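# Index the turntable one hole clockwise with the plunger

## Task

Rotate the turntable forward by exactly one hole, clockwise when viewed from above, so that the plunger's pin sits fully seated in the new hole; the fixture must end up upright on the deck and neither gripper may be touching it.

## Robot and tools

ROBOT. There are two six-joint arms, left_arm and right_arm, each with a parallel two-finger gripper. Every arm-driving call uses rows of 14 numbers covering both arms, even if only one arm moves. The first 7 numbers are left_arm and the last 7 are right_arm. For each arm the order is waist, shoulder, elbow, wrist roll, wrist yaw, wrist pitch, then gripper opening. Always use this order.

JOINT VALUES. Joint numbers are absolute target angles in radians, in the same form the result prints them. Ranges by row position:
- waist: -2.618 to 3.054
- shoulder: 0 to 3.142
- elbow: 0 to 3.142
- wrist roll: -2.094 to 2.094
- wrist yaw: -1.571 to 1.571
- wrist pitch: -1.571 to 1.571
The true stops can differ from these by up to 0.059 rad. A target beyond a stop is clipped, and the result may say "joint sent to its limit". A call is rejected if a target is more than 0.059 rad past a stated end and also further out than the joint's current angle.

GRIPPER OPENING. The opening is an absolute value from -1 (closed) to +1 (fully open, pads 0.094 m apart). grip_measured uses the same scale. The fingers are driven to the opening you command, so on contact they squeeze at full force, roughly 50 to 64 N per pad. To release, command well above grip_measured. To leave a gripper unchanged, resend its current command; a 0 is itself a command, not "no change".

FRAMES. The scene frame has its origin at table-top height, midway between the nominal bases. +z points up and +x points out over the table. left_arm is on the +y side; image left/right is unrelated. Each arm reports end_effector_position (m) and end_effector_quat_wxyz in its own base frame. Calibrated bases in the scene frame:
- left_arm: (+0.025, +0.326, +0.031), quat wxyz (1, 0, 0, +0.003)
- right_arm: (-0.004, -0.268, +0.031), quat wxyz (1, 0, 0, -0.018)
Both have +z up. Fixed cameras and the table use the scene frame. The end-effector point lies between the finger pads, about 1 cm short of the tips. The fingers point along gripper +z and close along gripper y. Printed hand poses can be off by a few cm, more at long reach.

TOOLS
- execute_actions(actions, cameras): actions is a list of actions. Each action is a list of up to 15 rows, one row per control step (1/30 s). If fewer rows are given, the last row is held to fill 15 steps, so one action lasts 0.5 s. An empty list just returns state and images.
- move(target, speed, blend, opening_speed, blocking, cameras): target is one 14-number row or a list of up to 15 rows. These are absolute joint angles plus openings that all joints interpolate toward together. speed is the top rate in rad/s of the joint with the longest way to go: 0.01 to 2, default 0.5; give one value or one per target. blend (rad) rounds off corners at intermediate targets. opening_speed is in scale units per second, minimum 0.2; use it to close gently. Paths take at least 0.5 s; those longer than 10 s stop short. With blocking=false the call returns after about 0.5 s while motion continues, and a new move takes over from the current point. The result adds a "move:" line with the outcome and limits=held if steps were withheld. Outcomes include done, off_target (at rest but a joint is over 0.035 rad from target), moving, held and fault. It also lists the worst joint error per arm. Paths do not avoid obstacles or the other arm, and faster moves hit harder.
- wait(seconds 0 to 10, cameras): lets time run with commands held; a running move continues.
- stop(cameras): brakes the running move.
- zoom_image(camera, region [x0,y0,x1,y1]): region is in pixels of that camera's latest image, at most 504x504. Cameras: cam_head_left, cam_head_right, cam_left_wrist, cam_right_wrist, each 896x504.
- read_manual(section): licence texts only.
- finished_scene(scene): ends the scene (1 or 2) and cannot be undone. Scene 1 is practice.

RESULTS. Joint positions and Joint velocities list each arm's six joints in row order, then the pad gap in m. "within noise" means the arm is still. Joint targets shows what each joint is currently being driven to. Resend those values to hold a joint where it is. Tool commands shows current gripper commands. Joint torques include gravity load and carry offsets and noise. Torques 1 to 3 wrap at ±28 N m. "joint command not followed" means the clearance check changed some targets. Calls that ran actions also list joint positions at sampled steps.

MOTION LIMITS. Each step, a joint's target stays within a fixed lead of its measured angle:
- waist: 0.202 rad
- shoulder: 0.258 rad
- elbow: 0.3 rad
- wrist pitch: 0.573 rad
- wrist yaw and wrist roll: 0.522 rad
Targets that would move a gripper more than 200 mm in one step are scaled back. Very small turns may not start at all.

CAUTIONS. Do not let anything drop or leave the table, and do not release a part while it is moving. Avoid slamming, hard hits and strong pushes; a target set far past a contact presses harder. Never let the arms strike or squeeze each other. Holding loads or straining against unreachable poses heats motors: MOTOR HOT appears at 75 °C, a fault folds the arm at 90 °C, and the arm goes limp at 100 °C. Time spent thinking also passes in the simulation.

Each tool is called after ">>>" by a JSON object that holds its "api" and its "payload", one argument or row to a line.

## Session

>>> {"api": "move", "payload": {
  "target": [-0.68,1.932,1.904,0,0,-1.54,0,0.865,1.476,0.105,0,0,1.07,0],
  "speed": 0.9
}}

Scene clock: 4.00 s.
left_arm: end_effector_position=(+0.2808, -0.2230, +0.1706) grip_measured=+0.001 end_effector_quat_wxyz=(+0.008, +0.337, +0.941, +0.001) | right_arm: end_effector_position=(+0.2251, +0.2587, +0.0799) grip_measured=+0.002 end_effector_quat_wxyz=(+0.542, -0.328, +0.734, +0.247)
Joint names: [waist, shoulder, elbow, wrist roll, wrist yaw, wrist pitch]
Joint positions: left_arm=[-0.677 1.912 1.878 0.01 -0.007 -1.523 0.047] | right_arm=[0.856 1.496 0.114 0.01 0.009 1.086 0.047]
Joint velocities: within noise
Joint torques (N m): left_arm=[-0.23 -7.92 7.08 -0.09 0.06 0.24] | right_arm=[0.79 -5.39 4.63 -0.08 -0.09 1.62]
Heat: left arm: 31 °C; right arm: 29 °C.
Joint targets: left_arm=[-0.680 1.932 1.904 0.000 0.000 -1.540] | right_arm=[0.865 1.476 0.105 0.000 0.000 1.070]
move: done

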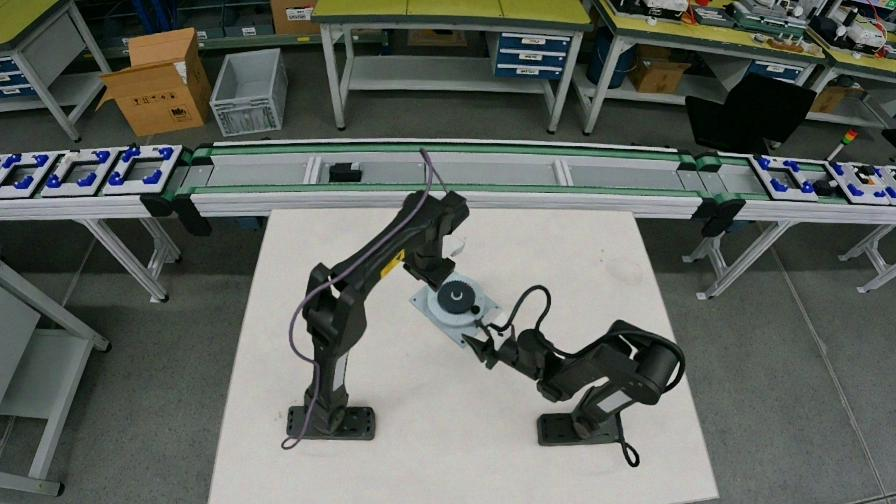

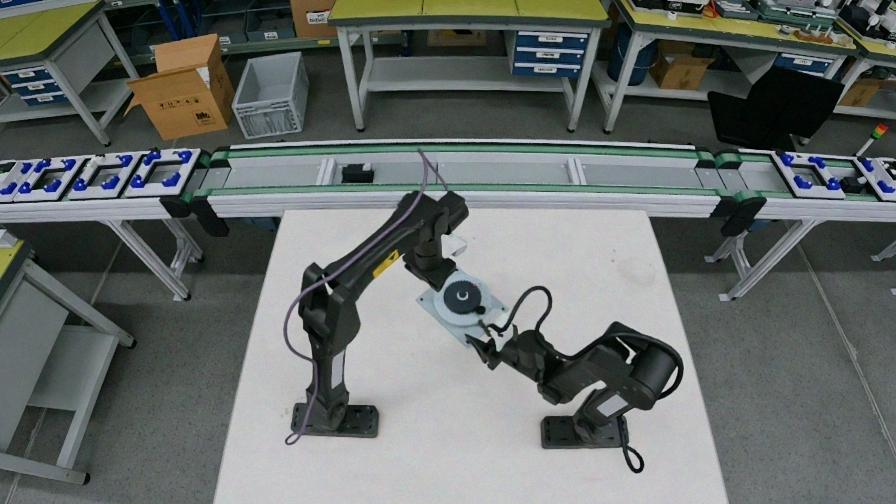

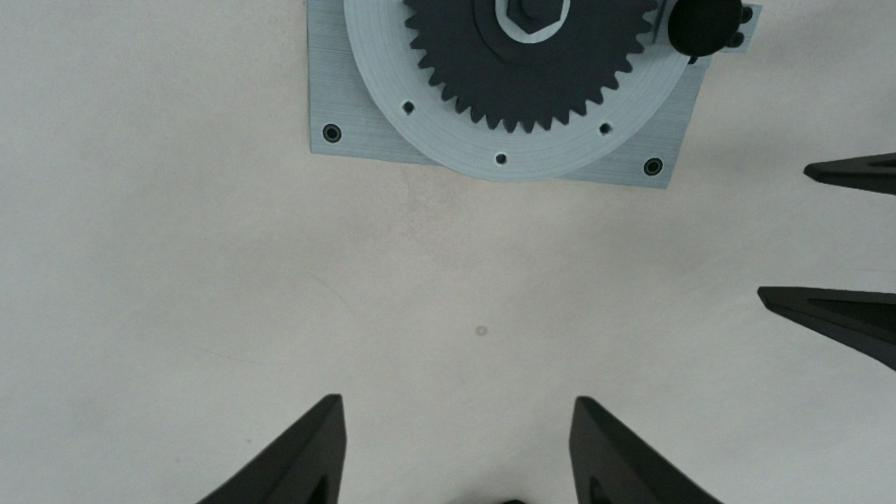

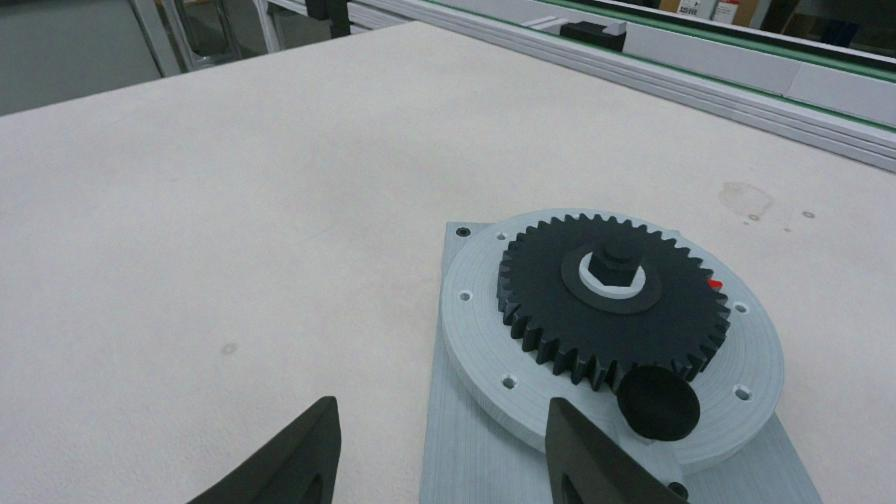

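>>> {"api": "move", "payload": {
  "target": [-0.748,2.246,2.024,-0.01,0,-1.349,0,0.695,1.913,0.114,0,0,1.449,0],
  "speed": 0.8,
  "cameras": ["cam_left_wrist","cam_right_wrist"]
}}

Scene clock: 54.33 s.
left_arm: end_effector_position=(+0.3154, -0.2878, +0.0806) grip_measured=+0.001 end_effector_quat_wxyz=(-0.012, +0.364, +0.931, +0.008) | right_arm: end_effector_position=(+0.2637, +0.2234, +0.0328) grip_measured=+0.002 end_effector_quat_wxyz=(+0.541, -0.276, +0.769, +0.198)
Joint names: [waist, shoulder, elbow, wrist roll, wrist yaw, wrist pitch]
Joint positions: left_arm=[-0.745 2.231 1.998 0 -0.006 -1.365 0.047] | right_arm=[0.703 1.898 0.114 0.009 0.006 1.441 0.047]
Joint velocities: within noise
Joint torques (N m): left_arm=[-0.28 -11.28 7.21 -0.11 0.05 0.51] | right_arm=[-0.87 -4.18 2.84 -0.08 -0.08 1.82]
Heat: left arm: 34 °C; right arm: 32 °C.
Joint targets: left_arm=[-0.748 2.246 2.024 -0.010 0.000 -1.349] | right_arm=[0.695 1.913 0.114 0.000 0.000 1.449]
move: done
Images, in order (width x height): cam_left_wrist 896x504, cam_right_wrist 896x504.

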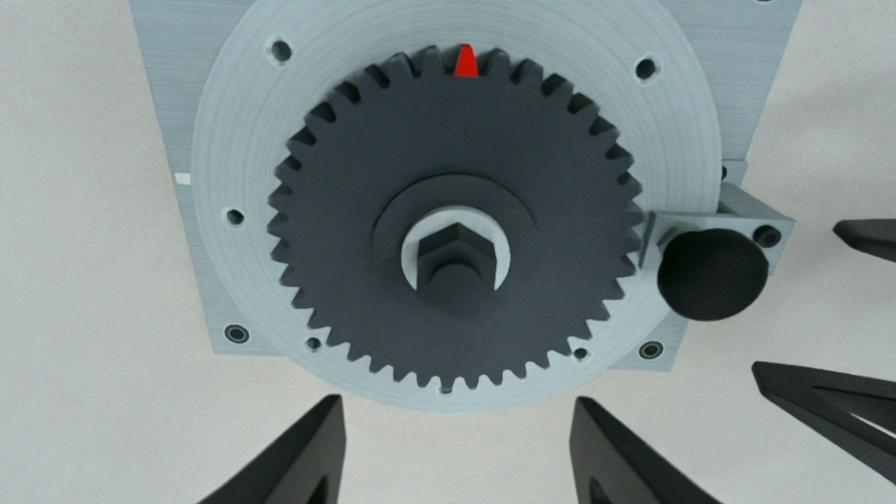

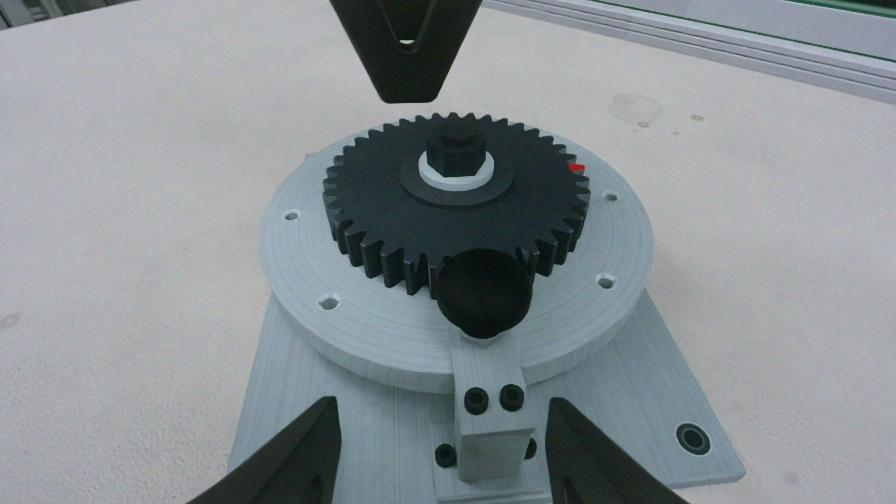

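>>> {"api": "move", "payload": {
  "target": [-0.75,2.277,1.873,-0.01,0,-1.167,0,0.692,2.041,0.332,0,0,1.359,0],
  "speed": 0.35,
  "cameras": ["cam_left_wrist","cam_right_wrist"]
}}

Scene clock: 78.53 s.
left_arm: end_effector_position=(+0.3260, -0.2976, +0.0423) grip_measured=+0.001 end_effector_quat_wxyz=(+0.009, +0.364, +0.932, -0.001) | right_arm: end_effector_position=(+0.3046, +0.2581, +0.0273) grip_measured=+0.002 end_effector_quat_wxyz=(+0.549, -0.274, +0.763, +0.202)
Joint names: [waist, shoulder, elbow, wrist roll, wrist yaw, wrist pitch]
Joint positions: left_arm=[-0.745 2.256 1.887 0 -0.006 -1.184 0.047] | right_arm=[0.703 2.02 0.323 0.009 0.006 1.376 0.047]
Joint velocities: within noise
Joint torques (N m): left_arm=[-0.49 -10.99 4.15 -0.09 0.04 0.6] | right_arm=[-1.17 -5.37 4.26 -0.09 -0.08 1.6]
Heat: left arm: 36 °C; right arm: 33 °C.
Joint targets: left_arm=[-0.750 2.277 1.873 -0.010 0.000 -1.167] | right_arm=[0.692 2.041 0.332 0.000 0.000 1.359]
move: done
Images, in order (width x height): cam_left_wrist 896x504, cam_right_wrist 896x504.

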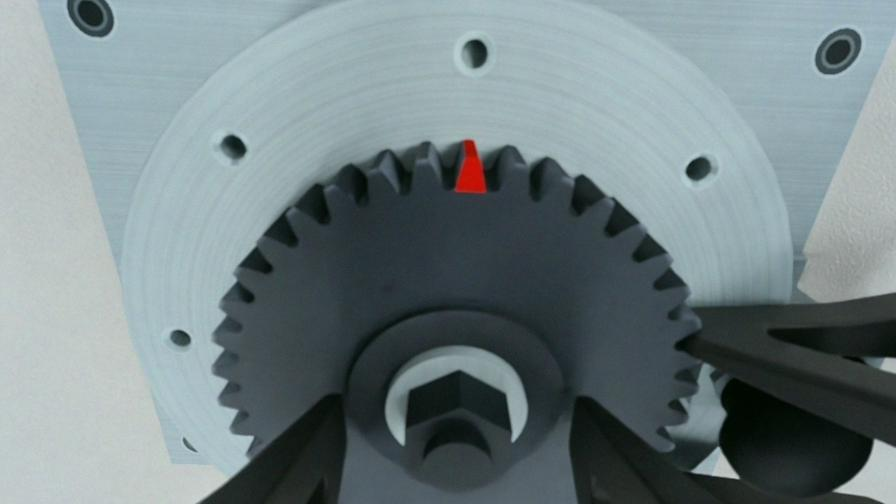

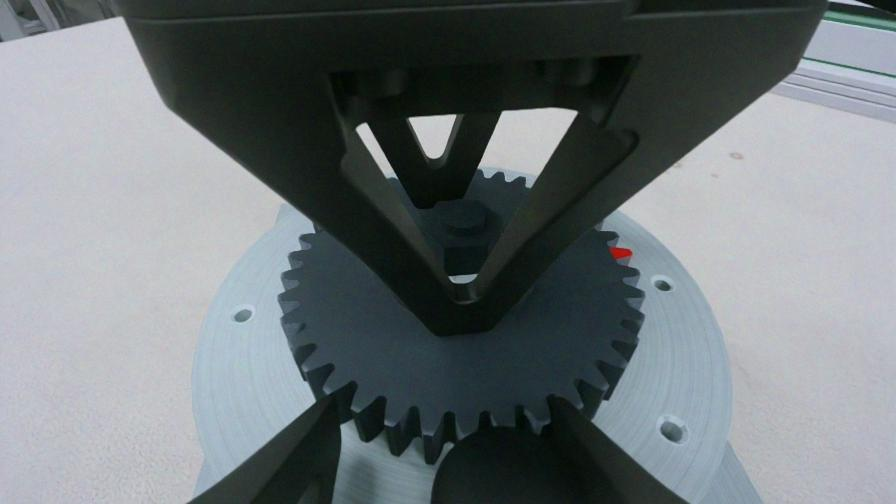

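>>> {"api": "move", "payload": {
  "target": [
    [-0.75,2.277,1.873,0,0,-1.167,0,0.667,2.041,0.332,0,0,1.359,0],
    [-0.75,2.277,1.873,0,0,-1.167,-0.95,0.672,2.041,0.332,0,0,1.359,-0.95]
  ],
  "opening_speed": 0.6,
  "cameras": ["cam_right_wrist","cam_left_wrist"]
}}

Scene clock: 96.43 s.
left_arm: end_effector_position=(+0.3263, -0.2978, +0.0423) grip_measured=-0.480 end_effector_quat_wxyz=(+0.010, +0.364, +0.932, -0.001) | right_arm: end_effector_position=(+0.3071, +0.2549, +0.0269) grip_measured=-0.140 end_effector_quat_wxyz=(+0.548, -0.273, +0.764, +0.204)
Joint names: [waist, shoulder, elbow, wrist roll, wrist yaw, wrist pitch]
Joint positions: left_arm=[-0.745 2.256 1.887 0 -0.006 -1.183 0.024] | right_arm=[0.684 2.02 0.323 0.008 -0.015 1.374 0.04]
Joint velocities: within noise
Joint torques (N m): left_arm=[-0.49 -10.99 4.14 0.01 0.06 0.63] | right_arm=[-1.18 -5.33 4.29 -0.06 0.13 1.62]
Heat: left arm: 35 °C; right arm: 33 °C.
Joint targets: left_arm=[-0.750 2.277 1.873 0.000 0.000 -1.167] | right_arm=[0.672 2.041 0.332 0.000 0.000 1.359]
move: done
Images, in order (width x height): cam_left_wrist 896x504, cam_right_wrist 896x504.

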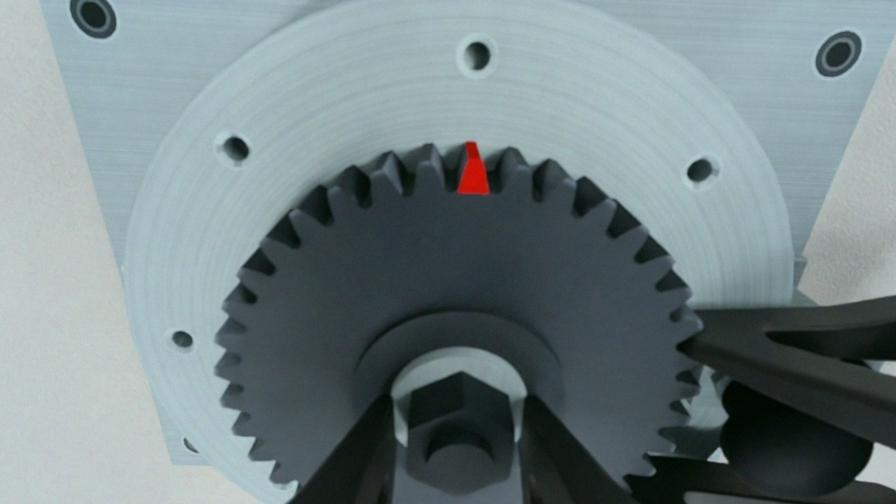

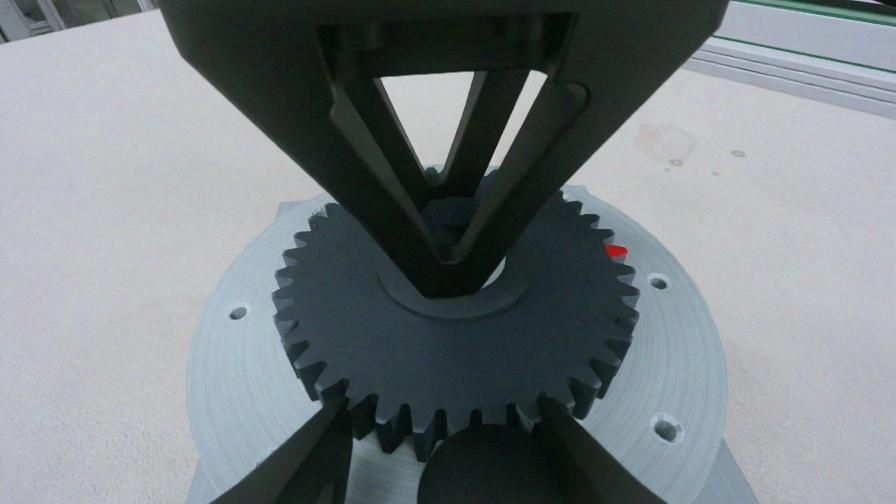

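>>> {"api": "move", "payload": {
  "target": [
    [-0.75,2.277,1.873,0,0,-1.167,-0.95,0.672,2.041,0.332,0,0,1.359,0.1],
    [-0.75,2.277,1.873,0,0,-1.167,-0.95,0.653,2.036,0.294,0,0,1.39,0.1]
  ],
  "opening_speed": 0.8,
  "cameras": ["cam_right_wrist","cam_left_wrist"]
}}

Scene clock: 114.43 s.
left_arm: end_effector_position=(+0.3263, -0.2978, +0.0423) grip_measured=-0.481 end_effector_quat_wxyz=(+0.010, +0.364, +0.932, -0.001) | right_arm: end_effector_position=(+0.3086, +0.2435, +0.0247) grip_measured=+0.098 end_effector_quat_wxyz=(+0.548, -0.264, +0.770, +0.195)
Joint names: [waist, shoulder, elbow, wrist roll, wrist yaw, wrist pitch]
Joint positions: left_arm=[-0.745 2.256 1.887 0 -0.006 -1.183 0.024] | right_arm=[0.661 2.02 0.302 0.008 -0.011 1.389 0.052]
Joint velocities: within noise
Joint torques (N m): left_arm=[-0.47 -10.96 4.18 0.03 0.06 0.63] | right_arm=[-0.81 -5.56 2.56 -0.05 0.1 1.77]
Heat: left arm: 34 °C; right arm: 33 °C.
Joint targets: left_arm=[-0.750 2.277 1.873 0.000 0.000 -1.167] | right_arm=[0.653 2.036 0.294 0.000 0.000 1.390]
move: done
Images, in order (width x height): cam_left_wrist 896x504, cam_right_wrist 896x504.

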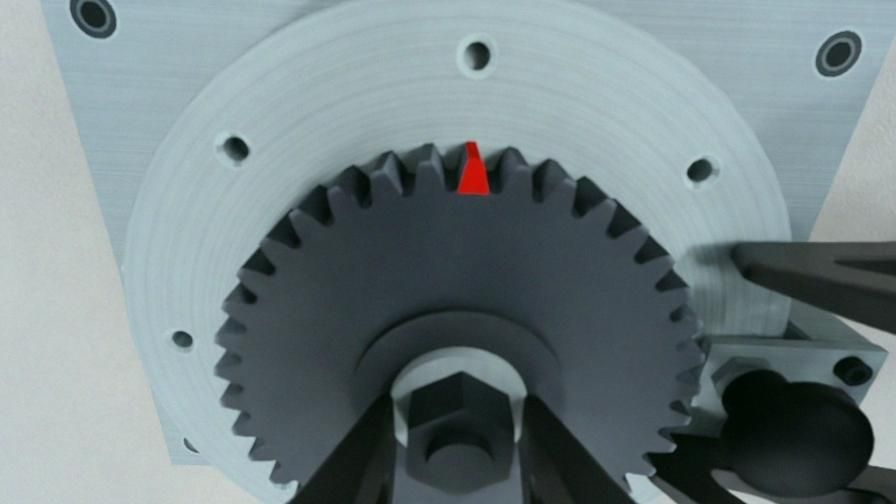

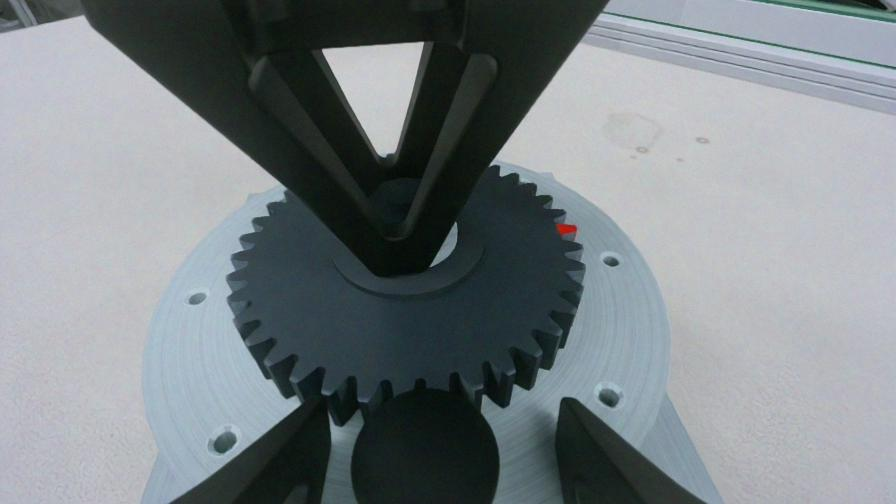

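>>> {"api": "move", "payload": {
  "target": [
    [-0.75,2.277,1.873,0,0,-1.167,-0.95,0.68,2.036,0.294,0,0,1.39,0.1],
    [-0.75,2.277,1.873,0,0,-1.167,-0.95,0.672,2.036,0.294,0,0,1.39,-0.95]
  ],
  "opening_speed": 0.8,
  "cameras": ["cam_right_wrist"]
}}

Scene clock: 125.17 s.
left_arm: end_effector_position=(+0.3263, -0.2977, +0.0423) grip_measured=-0.481 end_effector_quat_wxyz=(+0.010, +0.366, +0.930, +0.000) | right_arm: end_effector_position=(+0.3050, +0.2464, +0.0250) grip_measured=-0.490 end_effector_quat_wxyz=(+0.547, -0.269, +0.767, +0.199)
Joint names: [waist, shoulder, elbow, wrist roll, wrist yaw, wrist pitch]
Joint positions: left_arm=[-0.745 2.256 1.887 0.005 -0.007 -1.183 0.024] | right_arm=[0.669 2.02 0.297 0.006 -0.017 1.395 0.024]
Joint velocities: within noise
Joint torques (N m): left_arm=[-0.46 -10.99 4.12 -0.06 0.07 0.63] | right_arm=[0.21 -5.57 2.95 -0.03 0.15 1.72]
Heat: left arm: 34 °C; right arm: 34 °C.
Joint targets: left_arm=[-0.750 2.277 1.873 0.000 0.000 -1.167] | right_arm=[0.672 2.036 0.294 0.000 0.000 1.390]
move: done
Images, in order (width x height): cam_right_wrist 896x504.

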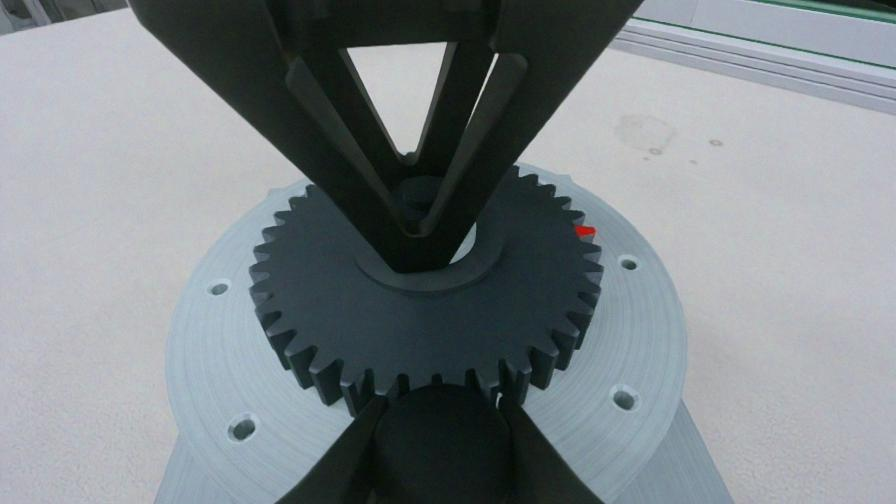

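>>> {"api": "move", "payload": {
  "target": [
    [-0.75,2.277,1.873,0,0,-1.167,-0.95,0.672,1.785,0.294,0,0,1.56,-0.95],
    [-0.75,2.277,1.873,0.805,0,-1.167,-0.95,0.672,1.785,0.294,0,0,1.56,-0.95]
  ],
  "speed": [0.5,0.6],
  "cameras": ["cam_right_wrist"]
}}

Scene clock: 136.40 s.
left_arm: end_effector_position=(+0.3227, -0.3025, +0.0423) grip_measured=-0.481 end_effector_quat_wxyz=(+0.011, +0.697, +0.717, -0.002) | right_arm: end_effector_position=(+0.3004, +0.2407, +0.0333) grip_measured=-0.492 end_effector_quat_wxyz=(+0.535, -0.270, +0.778, +0.191)
Joint names: [waist, shoulder, elbow, wrist roll, wrist yaw, wrist pitch]
Joint positions: left_arm=[-0.754 2.256 1.887 0.789 0.004 -1.18 0.024] | right_arm=[0.669 1.892 0.278 0.006 -0.008 1.251 0.024]
Joint velocities: within noise
Joint torques (N m): left_arm=[0.28 -10.97 4.14 0.19 -0.06 0.6] | right_arm=[0.25 -14.9 5.53 -0.04 0.06 4.51]
Heat: left arm: 34 °C; right arm: 39 °C.
Joint targets: left_arm=[-0.750 2.277 1.873 0.805 0.000 -1.167] | right_arm=[0.672 1.785 0.294 0.000 0.000 1.556]
joint sent to its limit (right arm) — the wrist pitch, upper limit.
move: off_target (right_arm); joint sent to its limit at target 1; right_arm: the wrist pitch is farthest, 0.309 rad from its target
Images, in order (width x height): cam_right_wrist 896x504.

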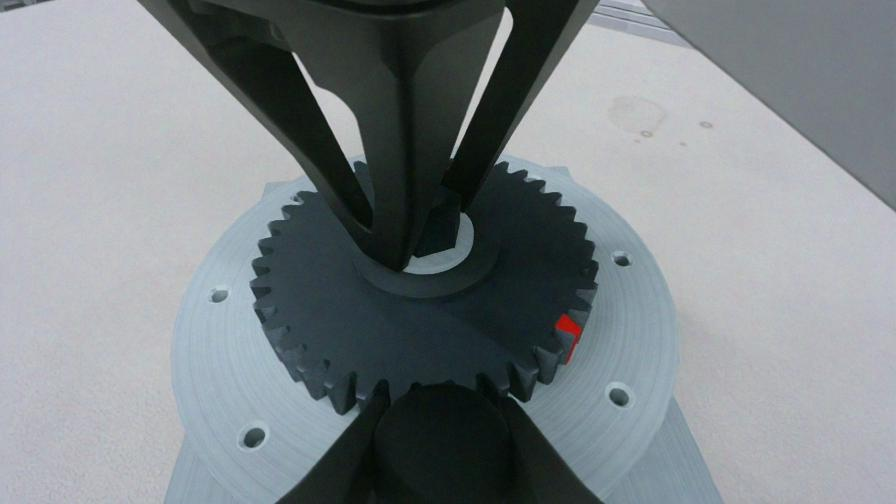

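>>> {"api": "move", "payload": {
  "target": [
    [-0.75,2.277,1.873,0.84,0,-1.167,-0.95,0.672,1.785,0.294,0,0,1.56,-0.95],
    [-0.75,2.277,1.873,0.84,0,-1.167,-0.95,0.672,2.022,0.294,0,0,1.39,-0.95]
  ],
  "speed": 0.4,
  "cameras": ["cam_right_wrist"]
}}

Scene clock: 150.43 s.
left_arm: end_effector_position=(+0.3229, -0.3024, +0.0423) grip_measured=-0.481 end_effector_quat_wxyz=(+0.011, +0.709, +0.705, -0.001) | right_arm: end_effector_position=(+0.3009, +0.2410, +0.0250) grip_measured=-0.492 end_effector_quat_wxyz=(+0.544, -0.268, +0.771, +0.194)
Joint names: [waist, shoulder, elbow, wrist roll, wrist yaw, wrist pitch]
Joint positions: left_arm=[-0.754 2.256 1.887 0.823 0.003 -1.18 0.024] | right_arm=[0.669 1.998 0.273 0.006 -0.008 1.387 0.024]
Joint velocities: within noise
Joint torques (N m): left_arm=[0.28 -10.96 4.16 0.22 -0.04 0.6] | right_arm=[0.24 -4.7 5.29 -0.04 0.07 1.78]
Heat: left arm: 34 °C; right arm: 57 °C.
Joint targets: left_arm=[-0.750 2.277 1.873 0.840 0.000 -1.167] | right_arm=[0.672 2.022 0.294 0.000 0.000 1.390]
joint sent to its limit (right arm) — the wrist pitch, upper limit.
move: done; joint sent to its limit at target 1
Images, in order (width x height): cam_right_wrist 896x504.

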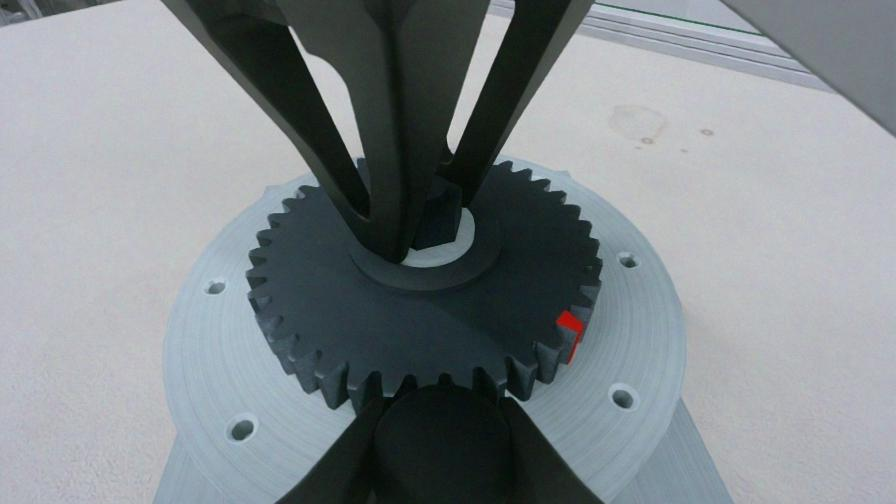

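>>> {"api": "move", "payload": {
  "target": [
    [-0.75,2.277,1.873,0.84,0,-1.167,-0.95,0.672,2.022,0.294,0,0,1.39,0.05],
    [-0.75,2.277,1.873,0.84,0,-1.167,-0.95,0.672,1.913,0.114,0,0,1.449,0.05]
  ],
  "opening_speed": 0.7,
  "cameras": ["cam_right_wrist"]
}}

>>> {"api": "zoom_image", "payload": {
  "camera": "cam_right_wrist",
  "region": [330, 160, 630, 420]
}}

Scene clock: 163.53 s.
left_arm: end_effector_position=(+0.3229, -0.3024, +0.0423) grip_measured=-0.481 end_effector_quat_wxyz=(+0.011, +0.709, +0.705, -0.001) | right_arm: end_effector_position=(+0.2702, +0.2124, +0.0220) grip_measured=+0.048 end_effector_quat_wxyz=(+0.533, -0.266, +0.782, +0.182)
Joint names: [waist, shoulder, elbow, wrist roll, wrist yaw, wrist pitch]
Joint positions: left_arm=[-0.754 2.256 1.887 0.823 0.003 -1.18 0.024] | right_arm=[0.668 1.935 0.118 0.006 0.01 1.442 0.049]
Joint velocities: within noise
Joint torques (N m): left_arm=[0.29 -11.02 4.15 0.21 -0.04 0.6] | right_arm=[0.31 -7.17 2.21 -0.03 -0.11 1.79]
Heat: left arm: 34 °C; right arm: 47 °C.
Joint targets: left_arm=[-0.750 2.277 1.873 0.840 0.000 -1.167] | right_arm=[0.672 1.913 0.114 0.000 0.000 1.449]
move: done
Images, in order (width x height): cam_right_wrist 896x504.

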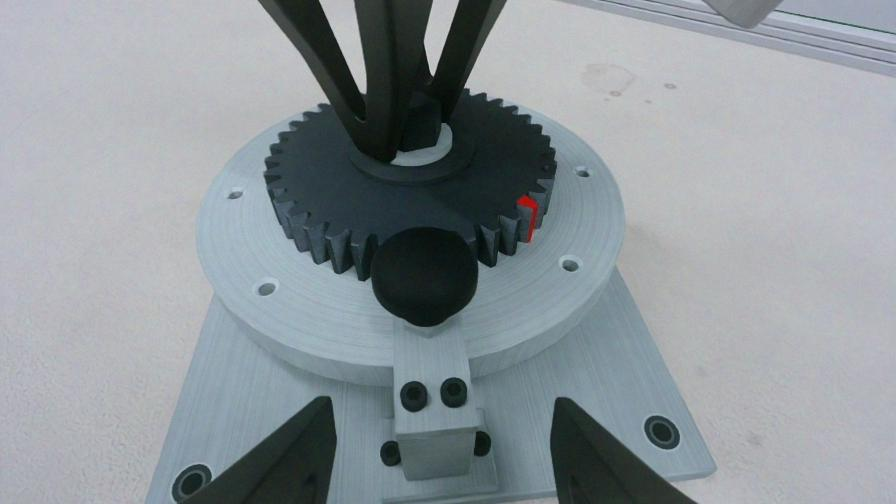

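Scaled by 1.680 from the camera's 896x504 image, which has a finer 1280x720 frame.

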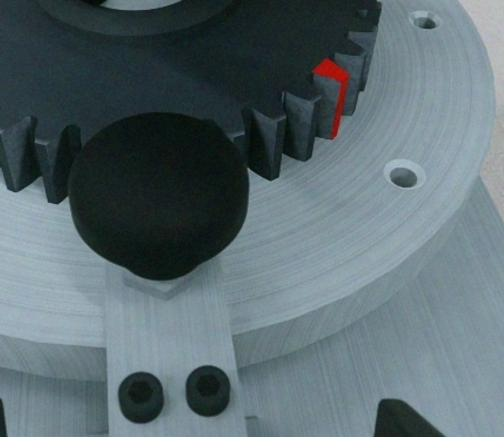

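>>> {"api": "move", "payload": {
  "target": [
    [-0.75,2.277,1.873,0.84,0,-1.167,0,0.672,1.476,0.105,0,0,1.07,0.05],
    [-0.75,2.259,2.046,0.84,0,-1.356,0,0.672,1.476,0.105,0,0,1.07,0.05]
  ],
  "opening_speed": 0.7,
  "cameras": ["cam_right_wrist"]
}}

>>> {"api": "zoom_image", "payload": {
  "camera": "cam_right_wrist",
  "region": [300, 200, 600, 460]
}}

Scene clock: 194.43 s.
left_arm: end_effector_position=(+0.3210, -0.3004, +0.0769) grip_measured=-0.001 end_effector_quat_wxyz=(+0.001, +0.712, +0.703, -0.001) | right_arm: end_effector_position=(+0.2699, +0.2123, +0.0813) grip_measured=+0.048 end_effector_quat_wxyz=(+0.564, -0.258, +0.760, +0.194)
Joint names: [waist, shoulder, elbow, wrist roll, wrist yaw, wrist pitch]
Joint positions: left_arm=[-0.754 2.256 2.024 0.83 0.002 -1.337 0.047] | right_arm=[0.668 1.492 0.115 0.006 0.009 1.085 0.049]
Joint velocities: within noise
Joint torques (N m): left_arm=[0.29 -12.63 6.9 0.13 -0.04 0.2] | right_arm=[0.31 -5.07 4.55 -0.04 -0.11 1.64]
Heat: left arm: 35 °C; right arm: 40 °C.
Joint targets: left_arm=[-0.750 2.259 2.046 0.840 0.000 -1.356] | right_arm=[0.672 1.476 0.105 0.000 0.000 1.070]
move: done
Images, in order (width x height): cam_right_wrist 896x504.

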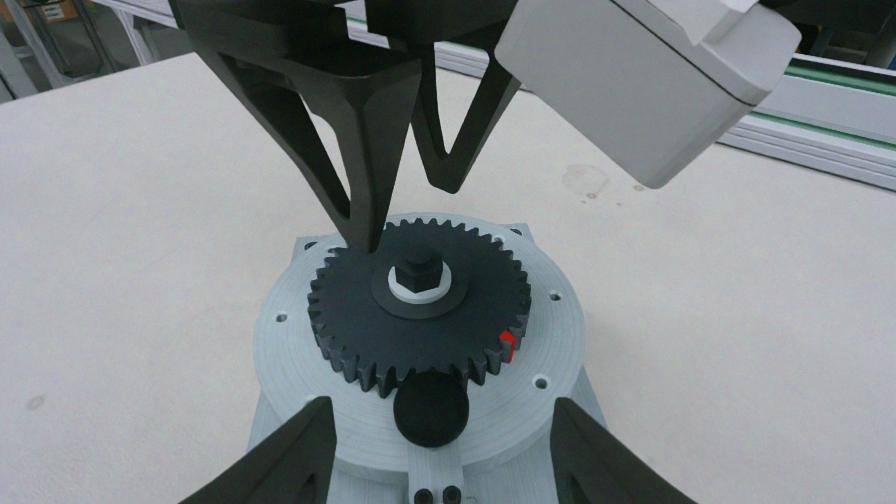

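Scaled by 1.680 from the camera's 896x504 image, which has a finer 1280x720 frame.

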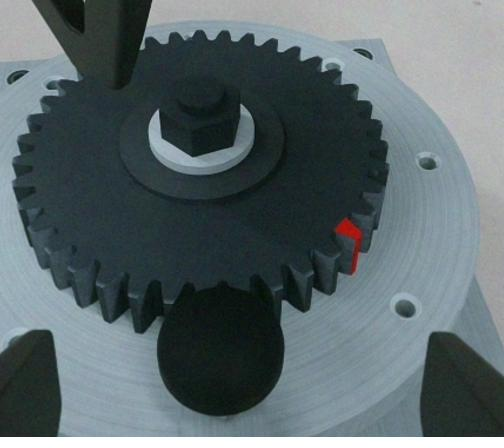

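>>> {"api": "finished_scene", "payload": {
  "scene": 2
}}

The scene is finished: the task was done.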